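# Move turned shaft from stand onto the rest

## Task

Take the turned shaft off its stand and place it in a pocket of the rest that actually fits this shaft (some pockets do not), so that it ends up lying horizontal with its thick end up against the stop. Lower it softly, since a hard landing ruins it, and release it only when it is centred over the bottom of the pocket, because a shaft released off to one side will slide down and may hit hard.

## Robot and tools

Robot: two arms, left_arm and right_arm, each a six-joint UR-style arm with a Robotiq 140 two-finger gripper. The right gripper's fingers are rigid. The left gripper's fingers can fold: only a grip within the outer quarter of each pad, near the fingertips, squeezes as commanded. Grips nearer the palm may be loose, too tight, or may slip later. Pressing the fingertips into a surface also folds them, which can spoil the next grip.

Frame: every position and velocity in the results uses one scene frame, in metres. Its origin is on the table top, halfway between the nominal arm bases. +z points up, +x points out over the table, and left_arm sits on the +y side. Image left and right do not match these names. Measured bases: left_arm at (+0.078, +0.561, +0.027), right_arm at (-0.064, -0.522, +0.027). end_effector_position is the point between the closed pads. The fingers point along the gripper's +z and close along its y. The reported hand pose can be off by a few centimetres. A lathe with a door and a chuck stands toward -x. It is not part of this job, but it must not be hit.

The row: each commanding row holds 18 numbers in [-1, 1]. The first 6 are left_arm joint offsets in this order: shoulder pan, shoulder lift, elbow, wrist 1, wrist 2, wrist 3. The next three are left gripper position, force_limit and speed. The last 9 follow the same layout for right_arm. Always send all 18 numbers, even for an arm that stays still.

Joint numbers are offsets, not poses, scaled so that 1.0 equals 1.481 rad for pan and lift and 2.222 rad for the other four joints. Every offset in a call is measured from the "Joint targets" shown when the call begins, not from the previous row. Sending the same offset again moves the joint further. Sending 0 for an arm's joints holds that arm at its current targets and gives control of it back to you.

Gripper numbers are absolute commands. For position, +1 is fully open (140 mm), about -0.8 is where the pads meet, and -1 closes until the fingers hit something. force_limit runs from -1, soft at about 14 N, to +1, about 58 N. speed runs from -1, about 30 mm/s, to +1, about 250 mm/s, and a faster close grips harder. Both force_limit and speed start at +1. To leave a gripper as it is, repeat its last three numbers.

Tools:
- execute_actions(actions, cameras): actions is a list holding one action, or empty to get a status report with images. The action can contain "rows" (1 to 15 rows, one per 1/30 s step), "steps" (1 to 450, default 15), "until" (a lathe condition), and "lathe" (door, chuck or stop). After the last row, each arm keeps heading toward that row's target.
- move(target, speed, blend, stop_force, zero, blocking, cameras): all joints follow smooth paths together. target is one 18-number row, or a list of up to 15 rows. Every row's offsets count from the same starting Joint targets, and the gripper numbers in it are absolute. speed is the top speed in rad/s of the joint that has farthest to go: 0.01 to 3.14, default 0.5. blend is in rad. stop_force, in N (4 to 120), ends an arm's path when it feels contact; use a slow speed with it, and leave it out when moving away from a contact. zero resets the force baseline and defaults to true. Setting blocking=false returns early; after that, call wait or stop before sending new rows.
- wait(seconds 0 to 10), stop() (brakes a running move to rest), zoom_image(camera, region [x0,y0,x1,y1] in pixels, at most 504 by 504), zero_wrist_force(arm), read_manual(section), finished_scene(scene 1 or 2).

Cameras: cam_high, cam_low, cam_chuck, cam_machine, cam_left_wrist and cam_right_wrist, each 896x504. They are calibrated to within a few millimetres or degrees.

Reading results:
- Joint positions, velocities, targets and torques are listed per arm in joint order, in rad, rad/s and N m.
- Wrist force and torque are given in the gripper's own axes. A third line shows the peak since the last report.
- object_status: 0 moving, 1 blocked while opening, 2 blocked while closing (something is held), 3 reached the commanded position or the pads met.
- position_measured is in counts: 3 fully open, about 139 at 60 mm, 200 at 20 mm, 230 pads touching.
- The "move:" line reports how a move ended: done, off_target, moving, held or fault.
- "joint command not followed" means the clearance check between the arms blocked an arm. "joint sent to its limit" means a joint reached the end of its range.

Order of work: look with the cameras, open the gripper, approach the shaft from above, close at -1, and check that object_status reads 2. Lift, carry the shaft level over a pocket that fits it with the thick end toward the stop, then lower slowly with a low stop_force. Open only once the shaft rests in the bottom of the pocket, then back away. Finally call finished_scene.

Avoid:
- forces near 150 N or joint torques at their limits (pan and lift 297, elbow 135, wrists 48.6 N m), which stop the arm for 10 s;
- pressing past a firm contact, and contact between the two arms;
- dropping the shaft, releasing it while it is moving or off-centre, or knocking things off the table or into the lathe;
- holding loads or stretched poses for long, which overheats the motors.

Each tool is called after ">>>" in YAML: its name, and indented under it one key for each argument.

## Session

>>> execute_actions:
  actions: []

Scene clock: 0.00 s.
left_arm: end_effector_position=(+0.6003, +0.7103, +0.2552) position_measured=3 object_status=3 end_effector_quat_wxyz=(-0.123, +0.780, +0.612, +0.045) | right_arm: end_effector_position=(+0.3089, +0.5492, +0.1438) position_measured=3 object_status=3 end_effector_quat_wxyz=(+0.018, -0.188, +0.982, -0.014)
Joint positions: left_arm=[-0.197 -1.778 2.149 -1.809 -1.343 1.593] | right_arm=[1.092 -0.749 0.997 -1.819 -1.616 0.717]
Joint velocities: within noise
Joint torques (N m): no reading
Wrist force (N): no reading
Wrist torque (N m): no reading
Wrist force, peak (N): no reading
Joint targets: left_arm=[-0.197 -1.778 2.149 -1.809 -1.343 1.593] | right_arm=[1.092 -0.749 0.997 -1.819 -1.616 0.717]
Tool commands: left_gripper/position=+1.0 left_gripper/force_limit=+1.0 left_gripper/speed=+1.0 right_gripper/position=+1.0 right_gripper/force_limit=+1.0 right_gripper/speed=+1.0
lathe: door_state=shut chuck_state=open seat_state=open
camera_calibration:
cam_left_wrist: T_world_to_cam=[[0.964108, -0.219442, -0.149467, -0.373918], [-0.204583, -0.972805, 0.108612, 0.787714], [-0.169236, -0.0741349, -0.982783, 0.586125], [0, 0, 0, 1]] pos_world=[0.620844, 0.727691, 0.434591]
cam_right_wrist: T_world_to_cam=[[-0.37848, 0.924851, -0.0374651, -0.378698], [0.859814, 0.366276, 0.355756, -0.51743], [0.342743, 0.102433, -0.933828, 0.154987], [0, 0, 0, 1]] pos_world=[0.248443, 0.523886, 0.314622]

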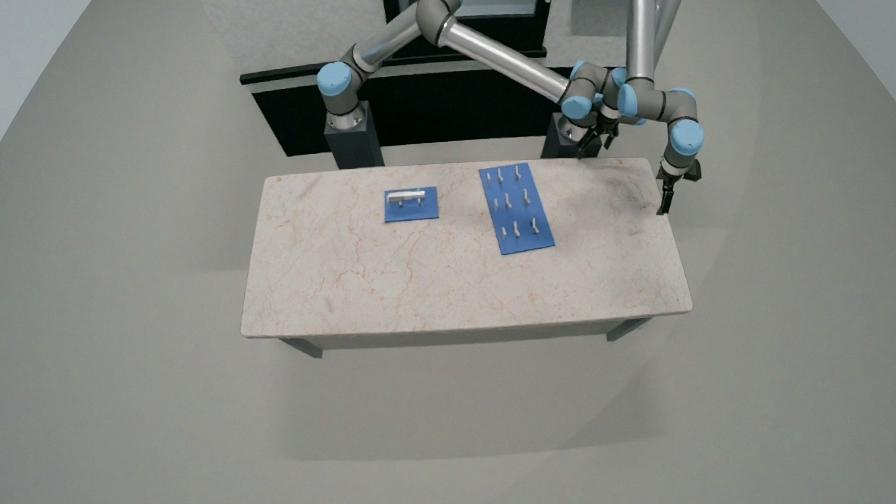

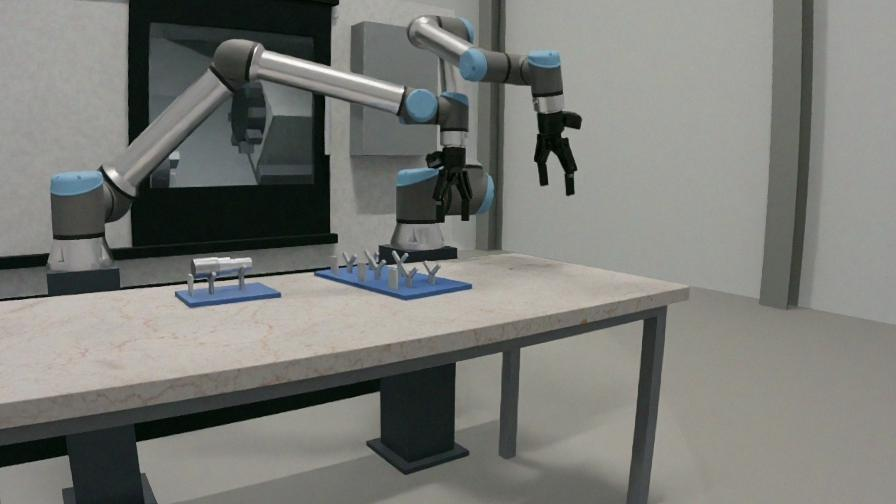

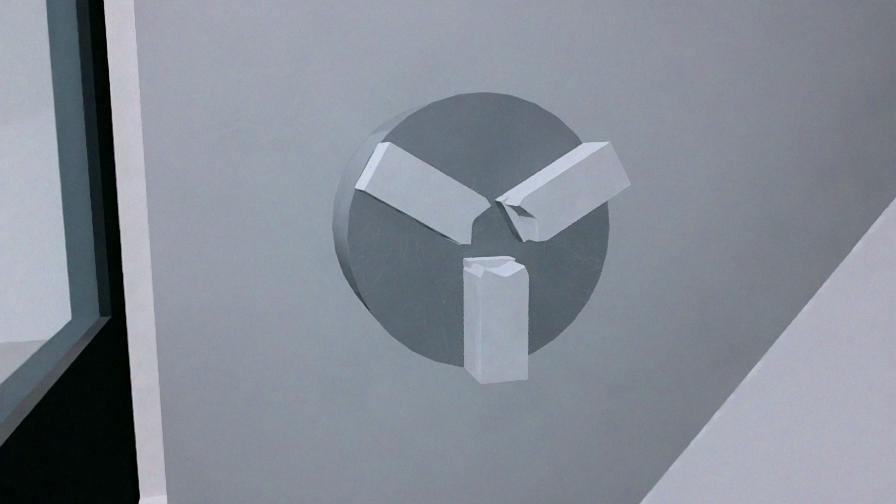

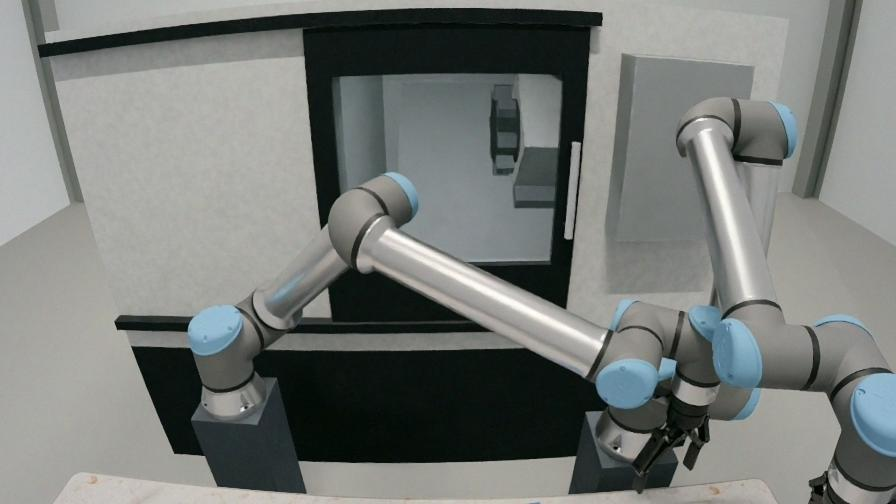

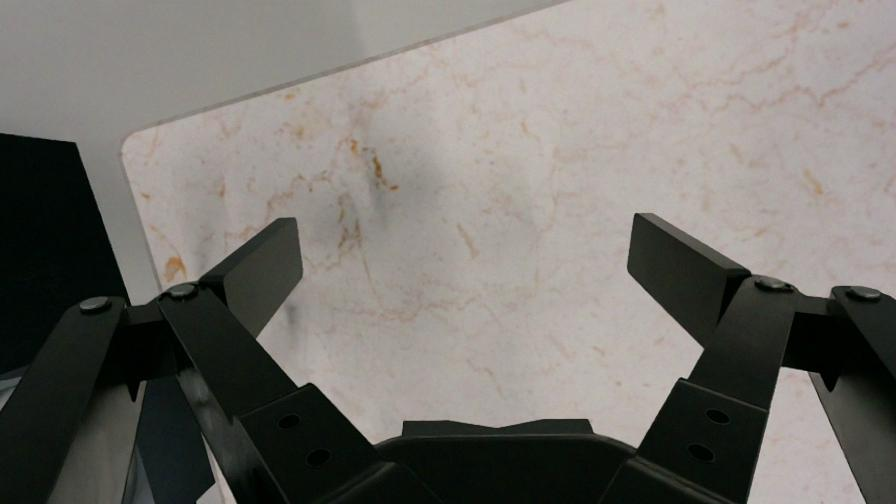

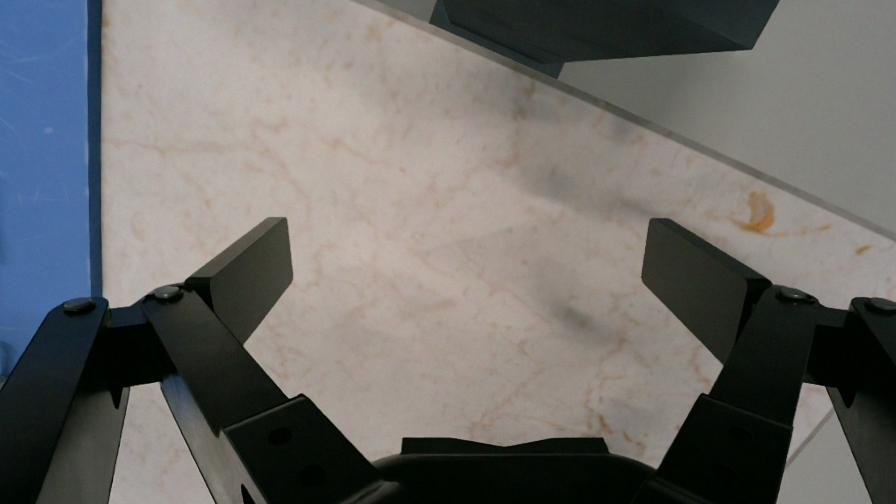

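>>> zoom_image:
  camera: "cam_high"
  region: [360, 140, 600, 275]

>>> zoom_image:
  camera: "cam_low"
  region: [160, 230, 490, 315]

Scaled by 2.100 from the camera's 896x504 image, which has a finer 1280x720 frame.

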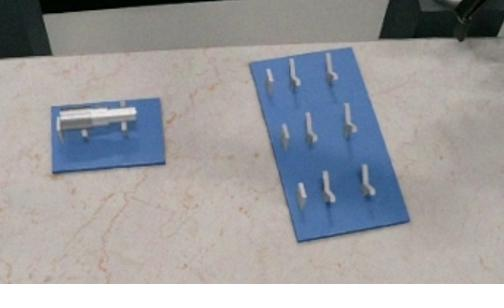

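Scaled by 1.527 from the camera's 896x504 image, which has a finer 1280x720 frame.

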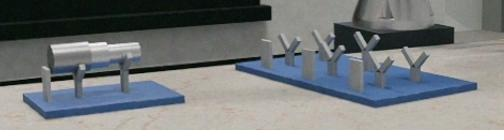

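>>> move:
  target:
    - [0,0,0,0,0,0,1,1,1,-0.1485,-0.0338,0,0.0225,0,0,1,1,1]
    - [0,0,0,0,0,0,1,1,1,-0.2309,-0.1357,0.0239,0.0666,0,-0.15,1,1,1]
    - [0,0,0,0,0,0,1,1,1,-0.5098,-0.5219,0.4937,-0.1454,0.0203,-0.8924,1,1,1]
  blend: [0.08,0.1,0]
  speed: [0.4,0.6,0.9]
  cameras: ["cam_right_wrist"]

Scene clock: 2.20 s.
left_arm: end_effector_position=(+0.6003, +0.7103, +0.2552) position_measured=3 object_status=3 end_effector_quat_wxyz=(-0.123, +0.780, +0.612, +0.045) | right_arm: end_effector_position=(+0.3912, +0.5112, +0.1622) position_measured=3 object_status=3 end_effector_quat_wxyz=(+0.017, -0.148, +0.989, -0.015)
Joint positions: left_arm=[-0.197 -1.778 2.149 -1.809 -1.343 1.593] | right_arm=[1.011 -0.767 0.997 -1.8 -1.616 0.717]
Joint torques (N m): left_arm=[1.33 -30.9 -43.05 -4.68 0.91 0.07] | right_arm=[-13.8 -105.32 -43.74 -6.59 -0.33 -0.32]
Wrist force (N): left_arm=[0.1 -0.3 -0.2] | right_arm=[2.0 1.6 -0.3]
Wrist torque (N m): left_arm=[-0.05 -0.03 0.00] | right_arm=[0.29 -0.38 0.00]
Wrist force, peak (N): left_arm=[-0.2 -0.1 -0.5] | right_arm=[-35.4 -30.0 -6.5]
Joint targets: left_arm=[-0.197 -1.778 2.149 -1.809 -1.343 1.593] | right_arm=[1.011 -0.767 0.997 -1.800 -1.616 0.717]
lathe: door_state=shut chuck_state=open seat_state=open
move: held (right_arm; a check stopped the path); path passed 0 of 3 targets; limits=held; right_arm: the wrist 3 is farthest, 1.983 rad from its target
joint command not followed: on one or more control steps a check withheld the commanded joint targets of the right arm, and it was not sent them on those steps.
cause: the commanded joint targets, or the way to them, would bring a part of the robot too close to another arm (a part of this arm just beyond joint 5 (wrist 2) and a part of the left arm just beyond its joint 3 (elbow), 24 mm apart when this arm was first held).
camera_calibration:
cam_right_wrist: T_world_to_cam=[[-0.302745, 0.952337, -0.0374108, -0.355492], [0.886526, 0.2958, 0.355774, -0.555178], [0.349882, 0.074543, -0.933823, 0.159348], [0, 0, 0, 1]] pos_world=[0.328803, 0.490892, 0.333022]
Images, in order (width x height): cam_right_wrist 896x504.

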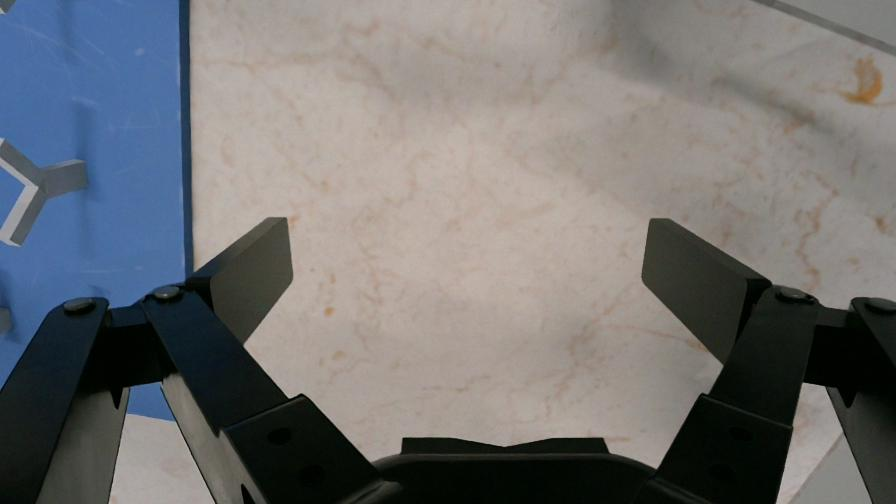

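>>> move:
  target:
    - [0,0,0,0,0,0,1,1,1,0,-0.1722,0.1830,-0.0689,0,0,1,1,1]
    - [0,0,0,0,0,0,1,1,1,-0.4551,-0.5098,0.4937,-0.1539,0.0203,-0.8924,1,1,1]
  blend: [0.1,0]
  speed: [0.5,0.9]
  cameras: ["cam_right_wrist"]

Scene clock: 6.10 s.
left_arm: end_effector_position=(+0.6003, +0.7103, +0.2552) position_measured=3 object_status=3 end_effector_quat_wxyz=(-0.123, +0.780, +0.612, +0.045) | right_arm: end_effector_position=(+0.4722, -0.1469, +0.1697) position_measured=3 object_status=3 end_effector_quat_wxyz=(+0.000, +0.720, -0.694, +0.000)
Joint positions: left_arm=[-0.197 -1.778 2.149 -1.809 -1.343 1.593] | right_arm=[0.337 -1.522 2.094 -2.142 -1.571 -1.266]
Joint torques (N m): left_arm=[1.72 -32.77 -44.76 -4.74 0.85 -0.23] | right_arm=[-8.42 -51.63 -40.53 -1.24 -0.67 -2.6]
Wrist force (N): left_arm=[0.0 -0.1 -0.2] | right_arm=[0.1 0.8 0.0]
Wrist torque (N m): left_arm=[-0.01 -0.01 0.00] | right_arm=[0.22 -0.05 -0.20]
Wrist force, peak (N): left_arm=[0.1 0.1 -0.6] | right_arm=[2.5 2.6 0.4]
Joint targets: left_arm=[-0.197 -1.778 2.149 -1.809 -1.343 1.593] | right_arm=[0.337 -1.522 2.094 -2.142 -1.571 -1.266]
lathe: door_state=shut chuck_state=open seat_state=open
move: done
camera_calibration:
cam_right_wrist: T_world_to_cam=[[-0.998941, -0.0459676, -0.0019077, 0.472055], [-0.0440433, 0.943491, 0.328459, 0.10424], [-0.0132986, 0.328195, -0.944516, 0.397566], [0, 0, 0, 1]] pos_world=[0.481433, -0.207129, 0.34217]
Images, in order (width x height): cam_right_wrist 896x504.

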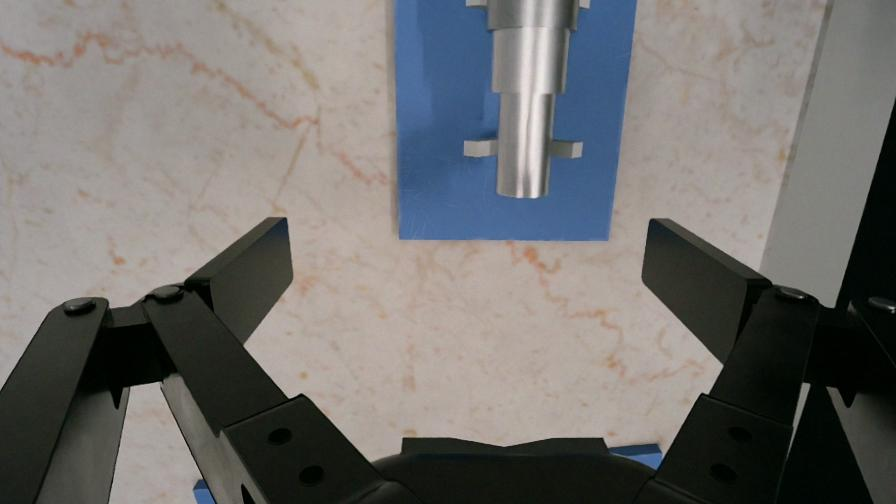

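>>> move:
  target: [0,0,0,0,0,0,1,1,1,-0.0788,-0.0643,0.0427,-0.0002,0,-0.0362,1,1,1]
  cameras: ["cam_right_wrist"]

>>> zoom_image:
  camera: "cam_right_wrist"
  region: [270, 0, 774, 284]

Scene clock: 7.20 s.
left_arm: end_effector_position=(+0.6003, +0.7103, +0.2552) position_measured=3 object_status=3 end_effector_quat_wxyz=(-0.123, +0.780, +0.612, +0.045) | right_arm: end_effector_position=(+0.4556, -0.2247, +0.1700) position_measured=3 object_status=3 end_effector_quat_wxyz=(+0.000, +0.707, -0.707, +0.000)
Joint positions: left_arm=[-0.197 -1.778 2.149 -1.809 -1.343 1.593] | right_arm=[0.22 -1.617 2.189 -2.143 -1.571 -1.346]
Joint torques (N m): left_arm=[-0.04 -33.15 -43.86 -4.56 0.97 0.19] | right_arm=[-13.62 -46.75 -41.28 -7.14 -2.5 0.7]
Wrist force (N): left_arm=[0.2 0.1 -0.1] | right_arm=[0.0 0.6 0.7]
Wrist torque (N m): left_arm=[0.03 -0.05 0.00] | right_arm=[0.16 -0.02 -0.21]
Wrist force, peak (N): left_arm=[-0.3 -0.3 -0.2] | right_arm=[2.8 1.8 0.5]
Joint targets: left_arm=[-0.197 -1.778 2.149 -1.809 -1.343 1.593] | right_arm=[0.220 -1.617 2.189 -2.143 -1.571 -1.347]
lathe: door_state=shut chuck_state=open seat_state=open
move: done
camera_calibration:
cam_right_wrist: T_world_to_cam=[[-0.999948, -0.00984742, -0.00258163, 0.460705], [-0.0101489, 0.944431, 0.328552, 0.161587], [-0.000797223, 0.328561, -0.944482, 0.41755], [0, 0, 0, 1]] pos_world=[0.462654, -0.285262, 0.342468]
Images, in order (width x height): cam_right_wrist 896x504.

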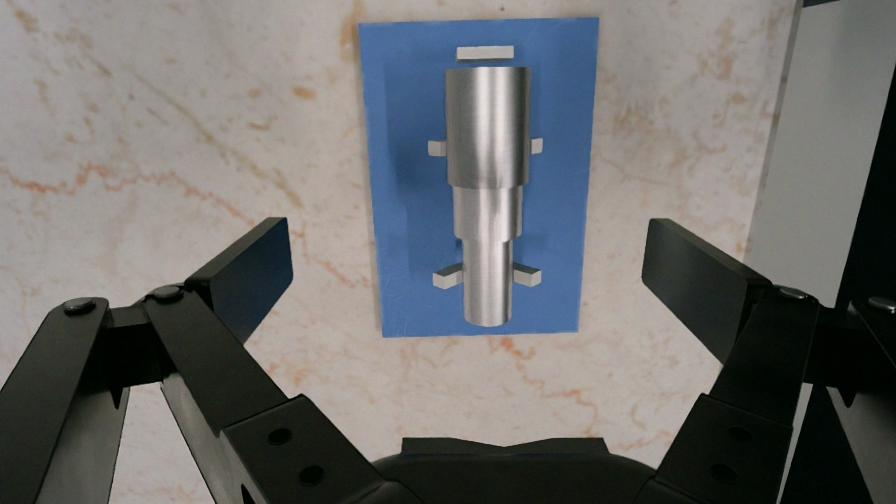

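Scaled by 1.000.

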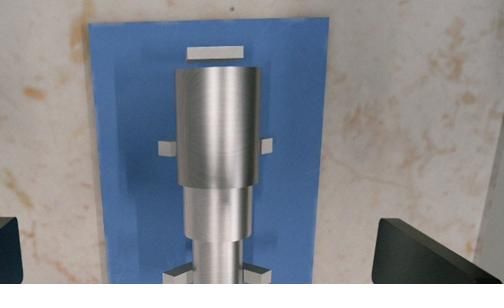

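>>> move:
  target: [0,0,0,0,0,0,1,1,1,0.0073,0.0172,0.0275,-0.0390,0,-0.0127,0.1,0,0]
  cameras: ["cam_right_wrist"]

>>> zoom_image:
  camera: "cam_right_wrist"
  region: [220, 0, 724, 300]

Scene clock: 9.67 s.
left_arm: end_effector_position=(+0.6003, +0.7103, +0.2552) position_measured=3 object_status=3 end_effector_quat_wxyz=(-0.123, +0.780, +0.612, +0.045) | right_arm: end_effector_position=(+0.4397, -0.2221, +0.1301) position_measured=117 object_status=0 end_effector_quat_wxyz=(+0.000, +0.721, -0.693, +0.000)
Joint positions: left_arm=[-0.197 -1.778 2.149 -1.809 -1.343 1.593] | right_arm=[0.231 -1.592 2.25 -2.229 -1.571 -1.375]
Joint torques (N m): left_arm=[0.85 -32.21 -43.91 -4.58 0.92 -0.29] | right_arm=[-12.22 -49.34 -46.89 -1.74 -2.74 2.09]
Wrist force (N): left_arm=[0.0 0.1 0.1] | right_arm=[-0.3 0.9 0.4]
Wrist torque (N m): left_arm=[0.02 -0.01 0.00] | right_arm=[0.22 0.05 0.00]
Wrist force, peak (N): left_arm=[0.1 0.1 -0.5] | right_arm=[-0.1 1.5 2.1]
Joint targets: left_arm=[-0.197 -1.778 2.149 -1.809 -1.343 1.593] | right_arm=[0.231 -1.592 2.250 -2.229 -1.571 -1.375]
lathe: door_state=shut chuck_state=open seat_state=open
move: done
camera_calibration:
cam_right_wrist: T_world_to_cam=[[-0.998788, -0.0491536, -0.00249377, 0.435463], [-0.0472431, 0.943296, 0.328573, 0.188128], [-0.0137982, 0.328293, -0.944475, 0.384654], [0, 0, 0, 1]] pos_world=[0.449131, -0.282336, 0.302569]
Images, in order (width x height): cam_right_wrist 896x504.

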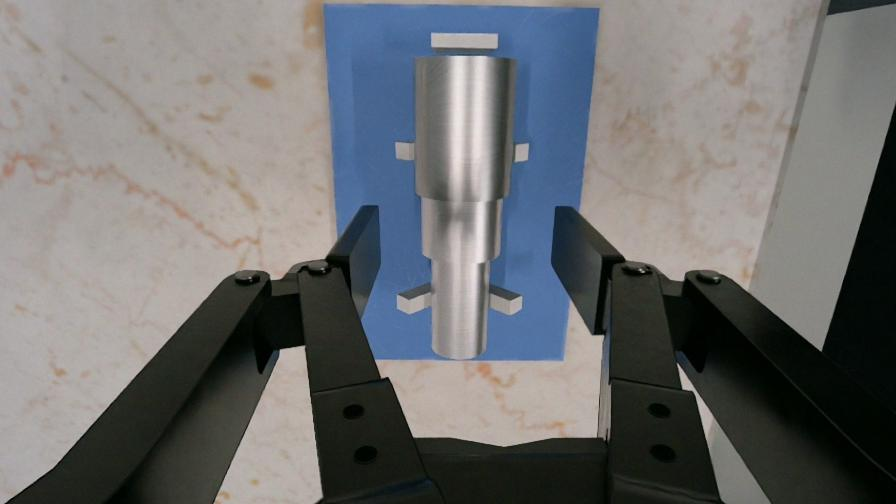

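Scaled by 1.000.

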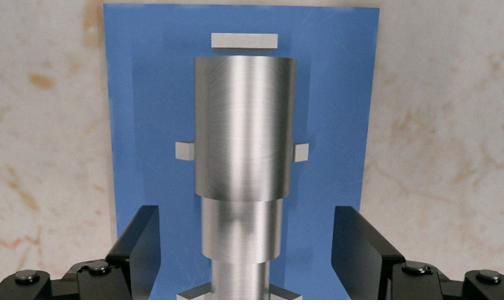

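>>> zoom_image:
  camera: "cam_right_wrist"
  region: [400, 320, 520, 380]

>>> zoom_image:
  camera: "cam_right_wrist"
  region: [400, 180, 540, 280]

>>> zoom_image:
  camera: "cam_right_wrist"
  region: [390, 20, 540, 100]

Scaled by 4.200 from the camera's 896x504 image, which has a finer 1280x720 frame.

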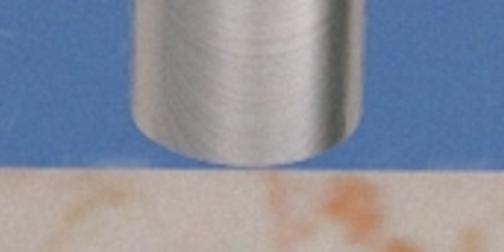

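Scaled by 3.600 from the camera's 896x504 image, which has a finer 1280x720 frame.

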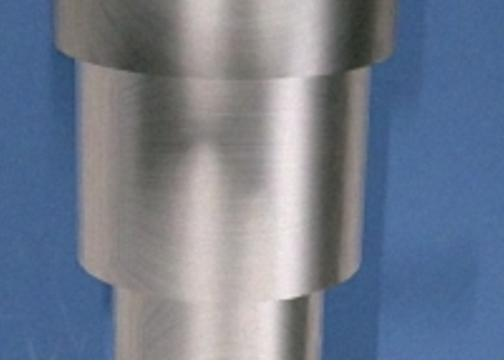

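Scaled by 3.360 from the camera's 896x504 image, which has a finer 1280x720 frame.

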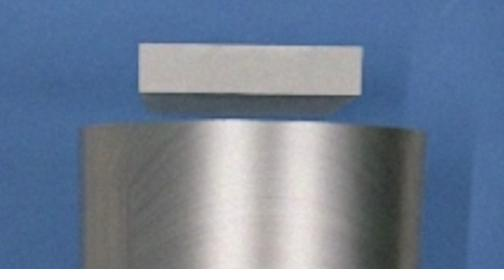

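>>> move:
  target: [0,0,0,0,0,0,1,1,1,-0.0009,0.0454,0.0192,-0.0495,0,-0.0006,0.1,0,0]
  speed: 0.15
  stop_force: 12
  cameras: ["cam_right_wrist","cam_low"]

>>> zoom_image:
  camera: "cam_low"
  region: [160, 220, 300, 310]

Scene clock: 13.10 s.
left_arm: end_effector_position=(+0.6003, +0.7103, +0.2552) position_measured=3 object_status=3 end_effector_quat_wxyz=(-0.123, +0.780, +0.612, +0.045) | right_arm: end_effector_position=(+0.4403, -0.2229, +0.0821) position_measured=117 object_status=3 end_effector_quat_wxyz=(+0.000, +0.721, -0.693, +0.000)
Joint positions: left_arm=[-0.197 -1.778 2.149 -1.809 -1.343 1.593] | right_arm=[0.23 -1.525 2.293 -2.339 -1.571 -1.376]
Joint torques (N m): left_arm=[0.78 -32.85 -43.53 -4.67 1.01 -0.02] | right_arm=[-6.67 -43.45 -44.17 -5 -2.34 -0.9]
Wrist force (N): left_arm=[-0.2 0.1 0.0] | right_arm=[-0.2 0.5 0.6]
Wrist torque (N m): left_arm=[0.03 0.04 0.00] | right_arm=[0.14 0.03 0.04]
Wrist force, peak (N): left_arm=[0.5 -0.1 -0.2] | right_arm=[-0.3 1.0 1.8]
Joint targets: left_arm=[-0.197 -1.778 2.149 -1.809 -1.343 1.593] | right_arm=[0.230 -1.525 2.293 -2.339 -1.571 -1.376]
lathe: door_state=shut chuck_state=open seat_state=open
move: done
camera_calibration:
cam_right_wrist: T_world_to_cam=[[-0.998802, -0.0488667, -0.002711, 0.435951], [-0.0470432, 0.9433, 0.328591, 0.204457], [-0.0134999, 0.328324, -0.944469, 0.339523], [0, 0, 0, 1]] pos_world=[0.44963, -0.283035, 0.254668]
Images, in order (width x height): cam_low 896x504, cam_right_wrist 896x504.

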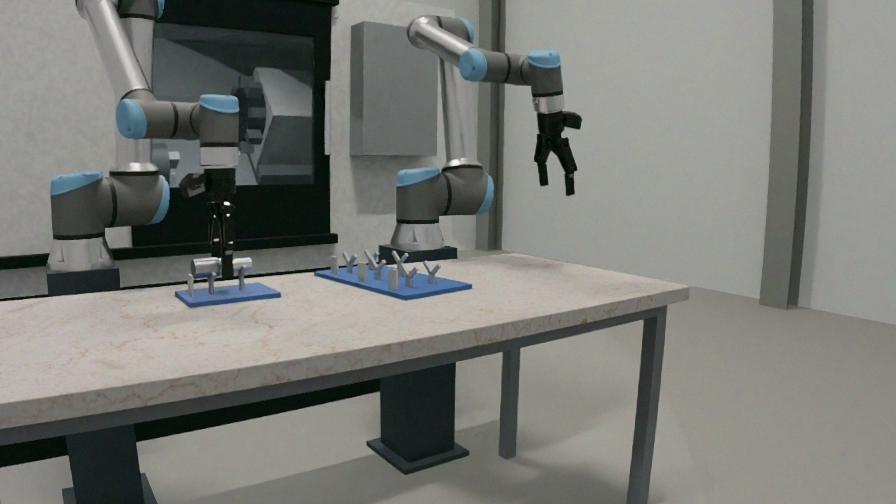

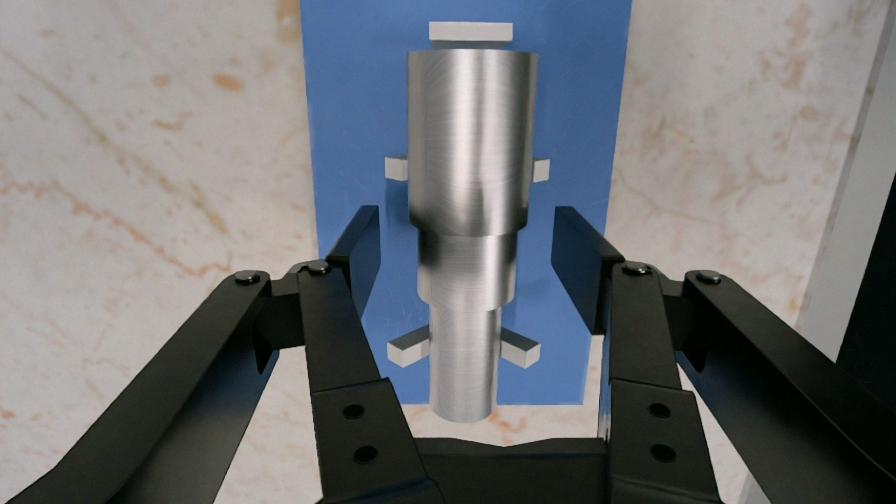

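Scaled by 3.600 from the camera's 896x504 image, which has a finer 1280x720 frame.

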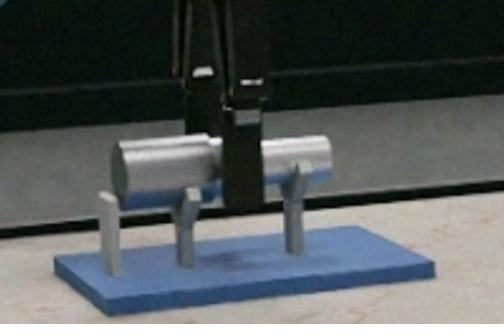

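>>> zoom_image:
  camera: "cam_right_wrist"
  region: [370, 200, 570, 330]

Scaled by 2.520 from the camera's 896x504 image, which has a finer 1280x720 frame.

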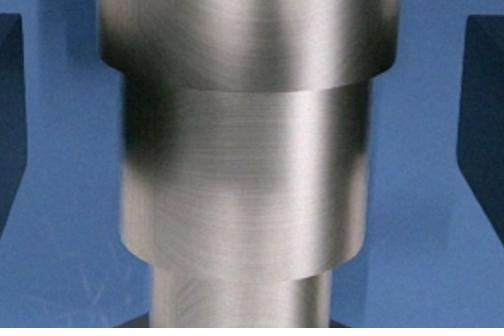

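>>> move:
  target: [0,0,0,0,0,0,1,1,1,0,0,0,0,0,0,-1,0,-1]
  cameras: ["cam_right_wrist"]

>>> zoom_image:
  camera: "cam_right_wrist"
  region: [330, 180, 610, 340]

Scene clock: 15.10 s.
left_arm: end_effector_position=(+0.6003, +0.7103, +0.2552) position_measured=3 object_status=3 end_effector_quat_wxyz=(-0.123, +0.780, +0.612, +0.045) | right_arm: end_effector_position=(+0.4405, -0.2228, +0.0822) position_measured=166 object_status=0 end_effector_quat_wxyz=(+0.000, +0.721, -0.693, +0.000)
Joint positions: left_arm=[-0.197 -1.778 2.149 -1.809 -1.343 1.593] | right_arm=[0.23 -1.525 2.293 -2.339 -1.571 -1.376]
Joint torques (N m): left_arm=[1.86 -31.6 -43.3 -4.71 0.91 -0.06] | right_arm=[11.05 -44.98 -20.11 2.26 -1.43 0.31]
Wrist force (N): left_arm=[0.2 0.1 -0.2] | right_arm=[1.7 -8.9 -9.3]
Wrist torque (N m): left_arm=[0.02 -0.05 0.00] | right_arm=[0.21 0.11 -0.07]
Wrist force, peak (N): left_arm=[0.0 0.1 -0.5] | right_arm=[1.6 -9.1 -9.6]
Joint targets: left_arm=[-0.197 -1.778 2.149 -1.809 -1.343 1.593] | right_arm=[0.230 -1.525 2.293 -2.339 -1.571 -1.376]
lathe: door_state=shut chuck_state=open seat_state=open
move: done
camera_calibration:
cam_right_wrist: T_world_to_cam=[[-0.998804, -0.0487995, -0.00290438, 0.43612], [-0.047042, 0.943272, 0.328671, 0.204401], [-0.0132994, 0.328415, -0.94444, 0.339547], [0, 0, 0, 1]] pos_world=[0.44973, -0.283035, 0.254768]
Images, in order (width x height): cam_right_wrist 896x504.

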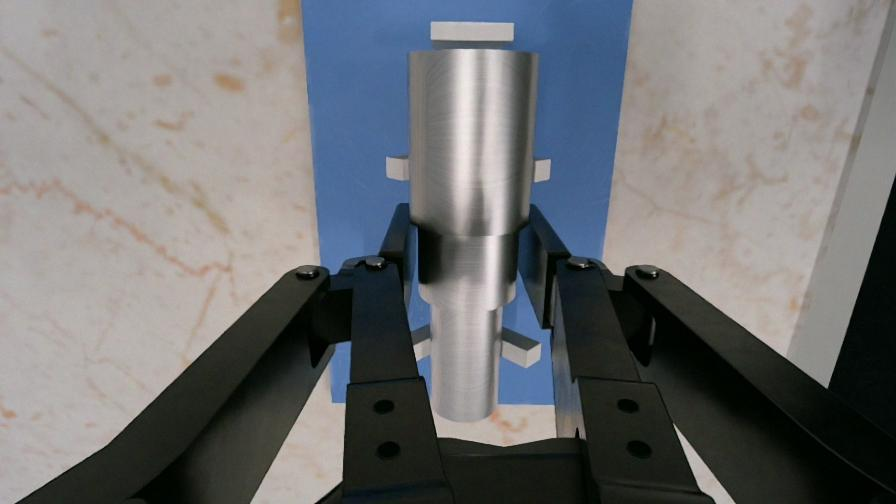

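Scaled by 1.800 from the camera's 896x504 image, which has a finer 1280x720 frame.

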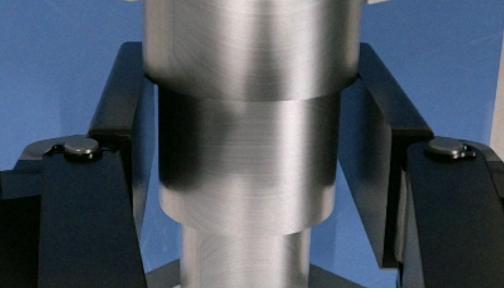

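>>> wait:
  seconds: 1
  cameras: ["cam_right_wrist"]

>>> zoom_image:
  camera: "cam_right_wrist"
  region: [380, 190, 560, 340]

Scene clock: 16.40 s.
left_arm: end_effector_position=(+0.6003, +0.7103, +0.2552) position_measured=3 object_status=3 end_effector_quat_wxyz=(-0.123, +0.780, +0.612, +0.045) | right_arm: end_effector_position=(+0.4403, -0.2228, +0.0821) position_measured=166 object_status=2 end_effector_quat_wxyz=(+0.000, +0.721, -0.693, +0.000)
Joint positions: left_arm=[-0.197 -1.778 2.149 -1.809 -1.343 1.593] | right_arm=[0.23 -1.525 2.293 -2.339 -1.571 -1.376]
Joint torques (N m): left_arm=[1.33 -32.35 -43.35 -4.59 1.36 -0.13] | right_arm=[12.65 -46.41 -14.44 2.85 0.63 0.21]
Wrist force (N): left_arm=[0.0 -0.2 0.0] | right_arm=[1.3 -10.0 -9.0]
Wrist torque (N m): left_arm=[-0.04 -0.01 0.00] | right_arm=[0.17 0.16 -0.08]
Wrist force, peak (N): left_arm=[0.3 0.1 -0.5] | right_arm=[1.4 -9.7 -10.2]
Joint targets: left_arm=[-0.197 -1.778 2.149 -1.809 -1.343 1.593] | right_arm=[0.230 -1.525 2.293 -2.339 -1.571 -1.376]
Tool commands: left_gripper/position=+1.0 left_gripper/force_limit=+1.0 left_gripper/speed=+1.0 right_gripper/position=-1.0 right_gripper/force_limit=+0.0 right_gripper/speed=-1.0
lathe: door_state=shut chuck_state=open seat_state=open
wait: 1.00 s; at rest from the start
camera_calibration:
cam_right_wrist: T_world_to_cam=[[-0.998802, -0.0488668, -0.00271108, 0.435951], [-0.0470437, 0.943311, 0.32856, 0.204469], [-0.0134983, 0.328293, -0.944479, 0.339517], [0, 0, 0, 1]] pos_world=[0.44963, -0.283035, 0.254668]
Images, in order (width x height): cam_right_wrist 896x504.

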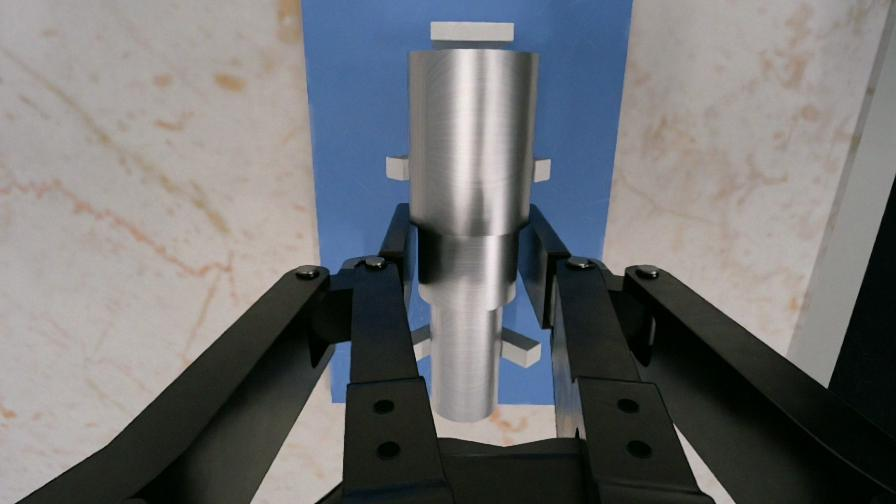

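Scaled by 2.800 from the camera's 896x504 image, which has a finer 1280x720 frame.

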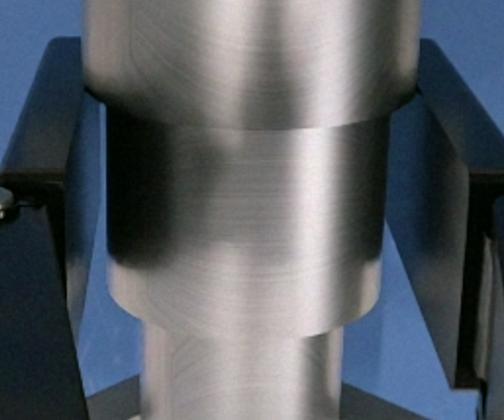

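>>> move:
  target:
    - [0,0,0,0,0,0,1,1,1,0,0,0,0,0,0,0.1,0,0]
    - [0,0,0,0,0,0,1,1,1,0.0030,0.0020,-0.0014,0.0001,0,0.0020,0.1,0,0]
  speed: 0.05

>>> move:
  target: [0,0,0,0,0,0,1,1,1,0,0,0,0,0,0,-1,0,-1]
  cameras: ["cam_right_wrist"]

>>> zoom_image:
  camera: "cam_right_wrist"
  region: [380, 190, 560, 340]

Scene clock: 18.27 s.
left_arm: end_effector_position=(+0.6003, +0.7103, +0.2552) position_measured=3 object_status=3 end_effector_quat_wxyz=(-0.123, +0.780, +0.612, +0.045) | right_arm: end_effector_position=(+0.4408, -0.2201, +0.0821) position_measured=117 object_status=3 end_effector_quat_wxyz=(+0.000, +0.721, -0.693, +0.000)
Joint positions: left_arm=[-0.197 -1.778 2.149 -1.809 -1.343 1.593] | right_arm=[0.234 -1.522 2.29 -2.339 -1.571 -1.372]
Joint torques (N m): left_arm=[1.94 -32.64 -43.96 -4.63 0.69 0.05] | right_arm=[-1.51 -43.1 -39.41 -1.66 2.55 0.41]
Wrist force (N): left_arm=[0.3 -0.1 0.2] | right_arm=[0.7 1.5 0.4]
Wrist torque (N m): left_arm=[-0.01 -0.06 0.00] | right_arm=[0.37 -0.18 -0.23]
Wrist force, peak (N): left_arm=[0.3 -0.2 -0.2] | right_arm=[1.1 -9.6 -10.4]
Joint targets: left_arm=[-0.197 -1.778 2.149 -1.809 -1.343 1.593] | right_arm=[0.234 -1.522 2.290 -2.339 -1.571 -1.372]
lathe: door_state=shut chuck_state=open seat_state=open
move: done

Scene clock: 19.90 s.
left_arm: end_effector_position=(+0.6003, +0.7103, +0.2552) position_measured=3 object_status=3 end_effector_quat_wxyz=(-0.123, +0.780, +0.612, +0.045) | right_arm: end_effector_position=(+0.4408, -0.2202, +0.0821) position_measured=174 object_status=0 end_effector_quat_wxyz=(+0.000, +0.721, -0.693, +0.000)
Joint positions: left_arm=[-0.197 -1.778 2.149 -1.809 -1.343 1.593] | right_arm=[0.234 -1.522 2.29 -2.339 -1.571 -1.372]
Joint torques (N m): left_arm=[-0.73 -31.09 -43.76 -4.6 1.06 -0.19] | right_arm=[-13.59 -45.24 -29.25 -1.44 2.64 -1.66]
Wrist force (N): left_arm=[-0.1 -0.1 -0.3] | right_arm=[3.1 1.2 -13.2]
Wrist torque (N m): left_arm=[-0.03 0.03 0.00] | right_arm=[0.38 -0.16 0.30]
Wrist force, peak (N): left_arm=[0.2 -0.3 -0.4] | right_arm=[2.9 1.5 -14.0]
Joint targets: left_arm=[-0.197 -1.778 2.149 -1.809 -1.343 1.593] | right_arm=[0.234 -1.522 2.290 -2.339 -1.571 -1.372]
lathe: door_state=shut chuck_state=open seat_state=open
move: done
camera_calibration:
cam_right_wrist: T_world_to_cam=[[-0.9988, -0.0488995, -0.00261666, 0.436549], [-0.0470431, 0.943299, 0.328595, 0.201932], [-0.0135998, 0.328324, -0.944467, 0.338688], [0, 0, 0, 1]] pos_world=[0.450131, -0.280335, 0.254668]
Images, in order (width x height): cam_right_wrist 896x504.

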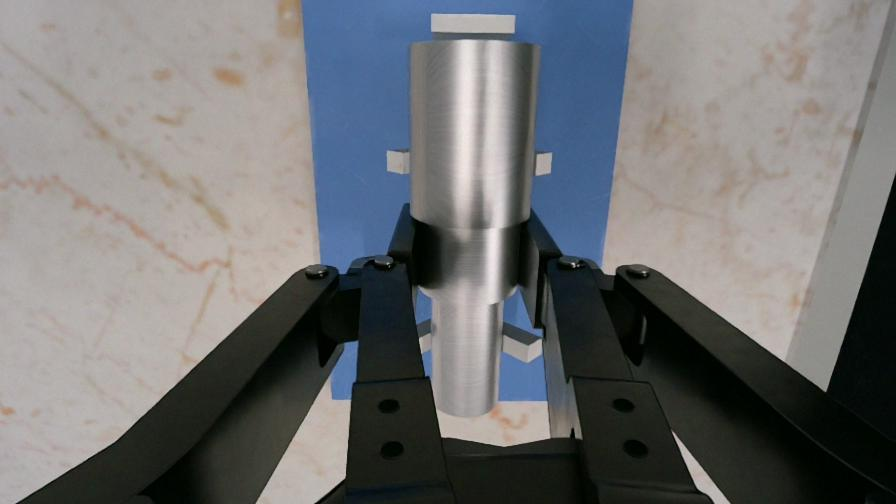

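Scaled by 2.800 from the camera's 896x504 image, which has a finer 1280x720 frame.

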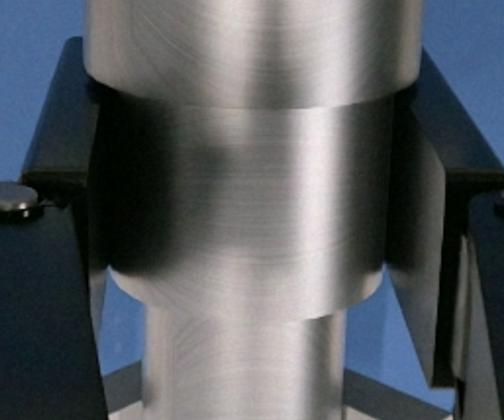

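>>> move:
  target: [0,0,0,0,0,0,1,1,1,0,-0.0914,-0.0474,0.1084,0,0,-1,0,-1]
  speed: 0.3
  cameras: ["cam_right_wrist","cam_low","cam_high"]

>>> zoom_image:
  camera: "cam_low"
  region: [160, 200, 490, 310]

>>> zoom_image:
  camera: "cam_low"
  region: [310, 235, 480, 310]

>>> zoom_image:
  camera: "cam_high"
  region: [470, 155, 570, 265]

Scene clock: 21.60 s.
left_arm: end_effector_position=(+0.6003, +0.7103, +0.2552) position_measured=3 object_status=3 end_effector_quat_wxyz=(-0.123, +0.780, +0.612, +0.045) | right_arm: end_effector_position=(+0.4408, -0.2202, +0.1900) position_measured=174 object_status=2 end_effector_quat_wxyz=(+0.000, +0.721, -0.693, +0.000)
Joint positions: left_arm=[-0.197 -1.778 2.149 -1.809 -1.343 1.593] | right_arm=[0.234 -1.657 2.184 -2.099 -1.571 -1.372]
Joint torques (N m): left_arm=[1.96 -33.19 -43.71 -4.73 0.8 -0.23] | right_arm=[-12.33 -45.79 -38.74 -3.16 2.46 -1.59]
Wrist force (N): left_arm=[0.0 -0.1 -0.1] | right_arm=[0.9 1.0 4.6]
Wrist torque (N m): left_arm=[-0.02 0.01 0.00] | right_arm=[0.24 -0.32 -0.24]
Wrist force, peak (N): left_arm=[0.2 -0.3 -0.3] | right_arm=[3.4 1.7 -14.2]
Joint targets: left_arm=[-0.197 -1.778 2.149 -1.809 -1.343 1.593] | right_arm=[0.234 -1.657 2.184 -2.098 -1.571 -1.372]
lathe: door_state=shut chuck_state=open seat_state=open
move: done
camera_calibration:
cam_right_wrist: T_world_to_cam=[[-0.9988, -0.0488996, -0.00261676, 0.436831], [-0.0470437, 0.943309, 0.328564, 0.166524], [-0.0135982, 0.328293, -0.944478, 0.440496], [0, 0, 0, 1]] pos_world=[0.450131, -0.280335, 0.362468]
Images, in order (width x height): cam_high 896x504, cam_low 896x504, cam_right_wrist 896x504.

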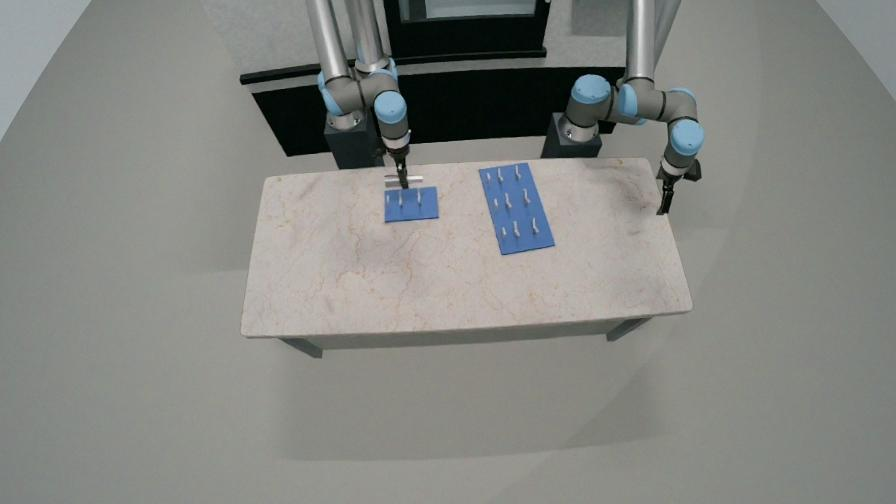

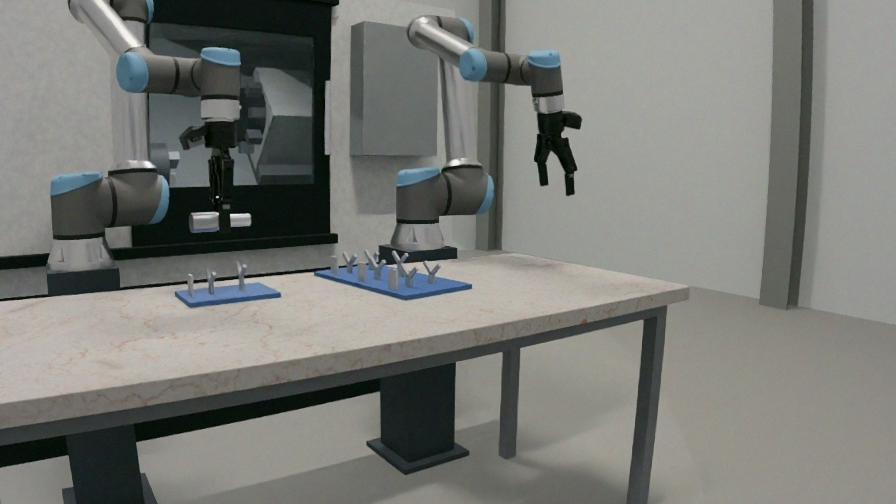

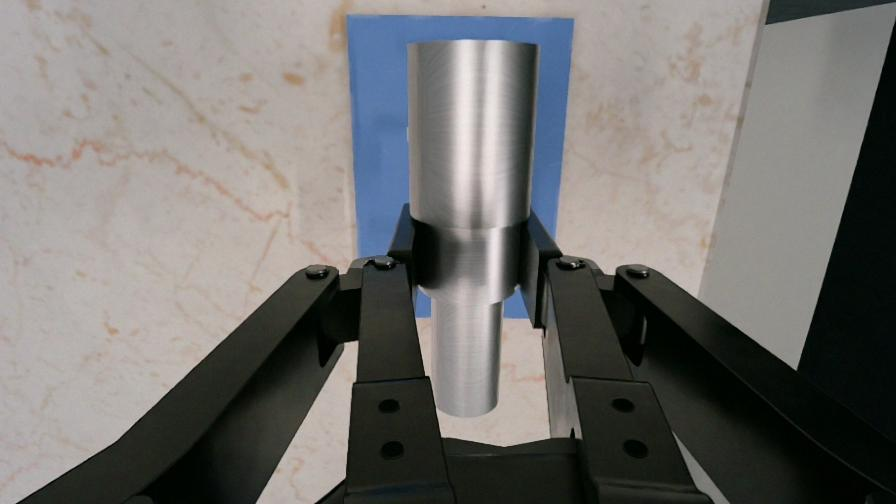

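Scaled by 1.527 from the camera's 896x504 image, which has a finer 1280x720 frame.

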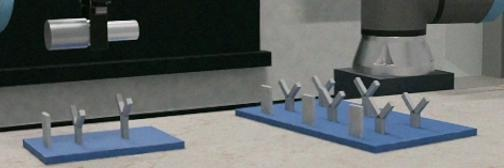

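Scaled by 2.965 from the camera's 896x504 image, which has a finer 1280x720 frame.

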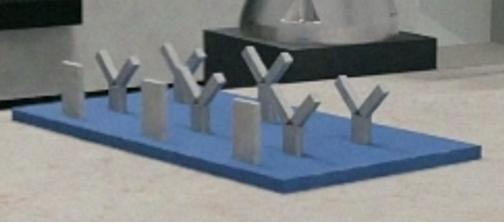

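Scaled by 4.582 from the camera's 896x504 image, which has a finer 1280x720 frame.

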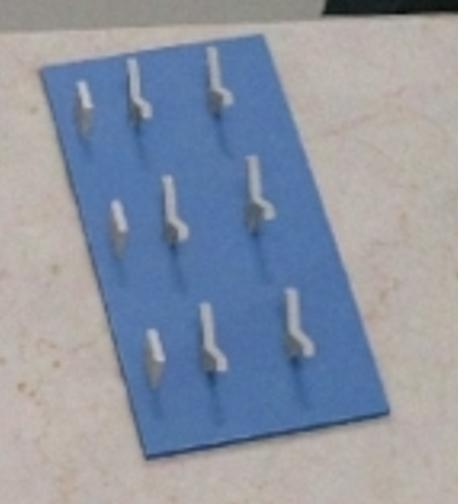

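>>> zoom_image:
  camera: "cam_low"
  region: [325, 240, 385, 285]

>>> zoom_image:
  camera: "cam_low"
  region: [350, 240, 420, 290]

>>> zoom_image:
  camera: "cam_low"
  region: [380, 255, 475, 305]

Scaled by 8.400 from the camera's 896x504 image, which has a finer 1280x720 frame.

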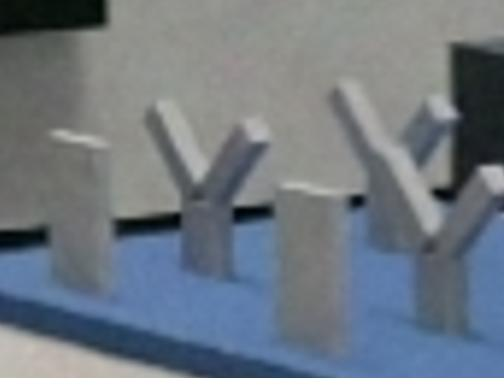

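Scaled by 7.200 from the camera's 896x504 image, which has a finer 1280x720 frame.

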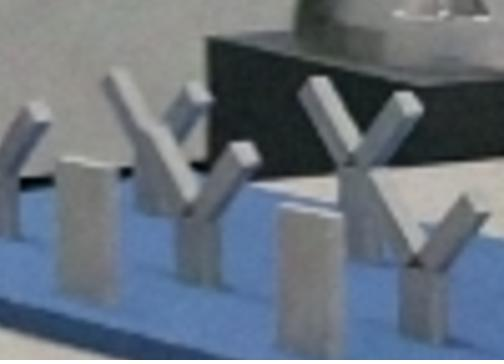

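Scaled by 5.305 from the camera's 896x504 image, which has a finer 1280x720 frame.

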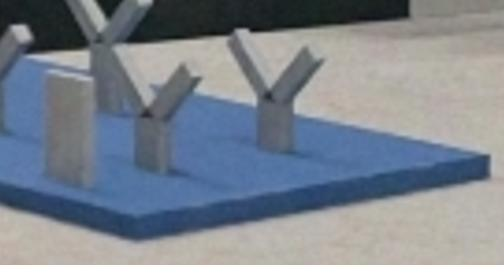

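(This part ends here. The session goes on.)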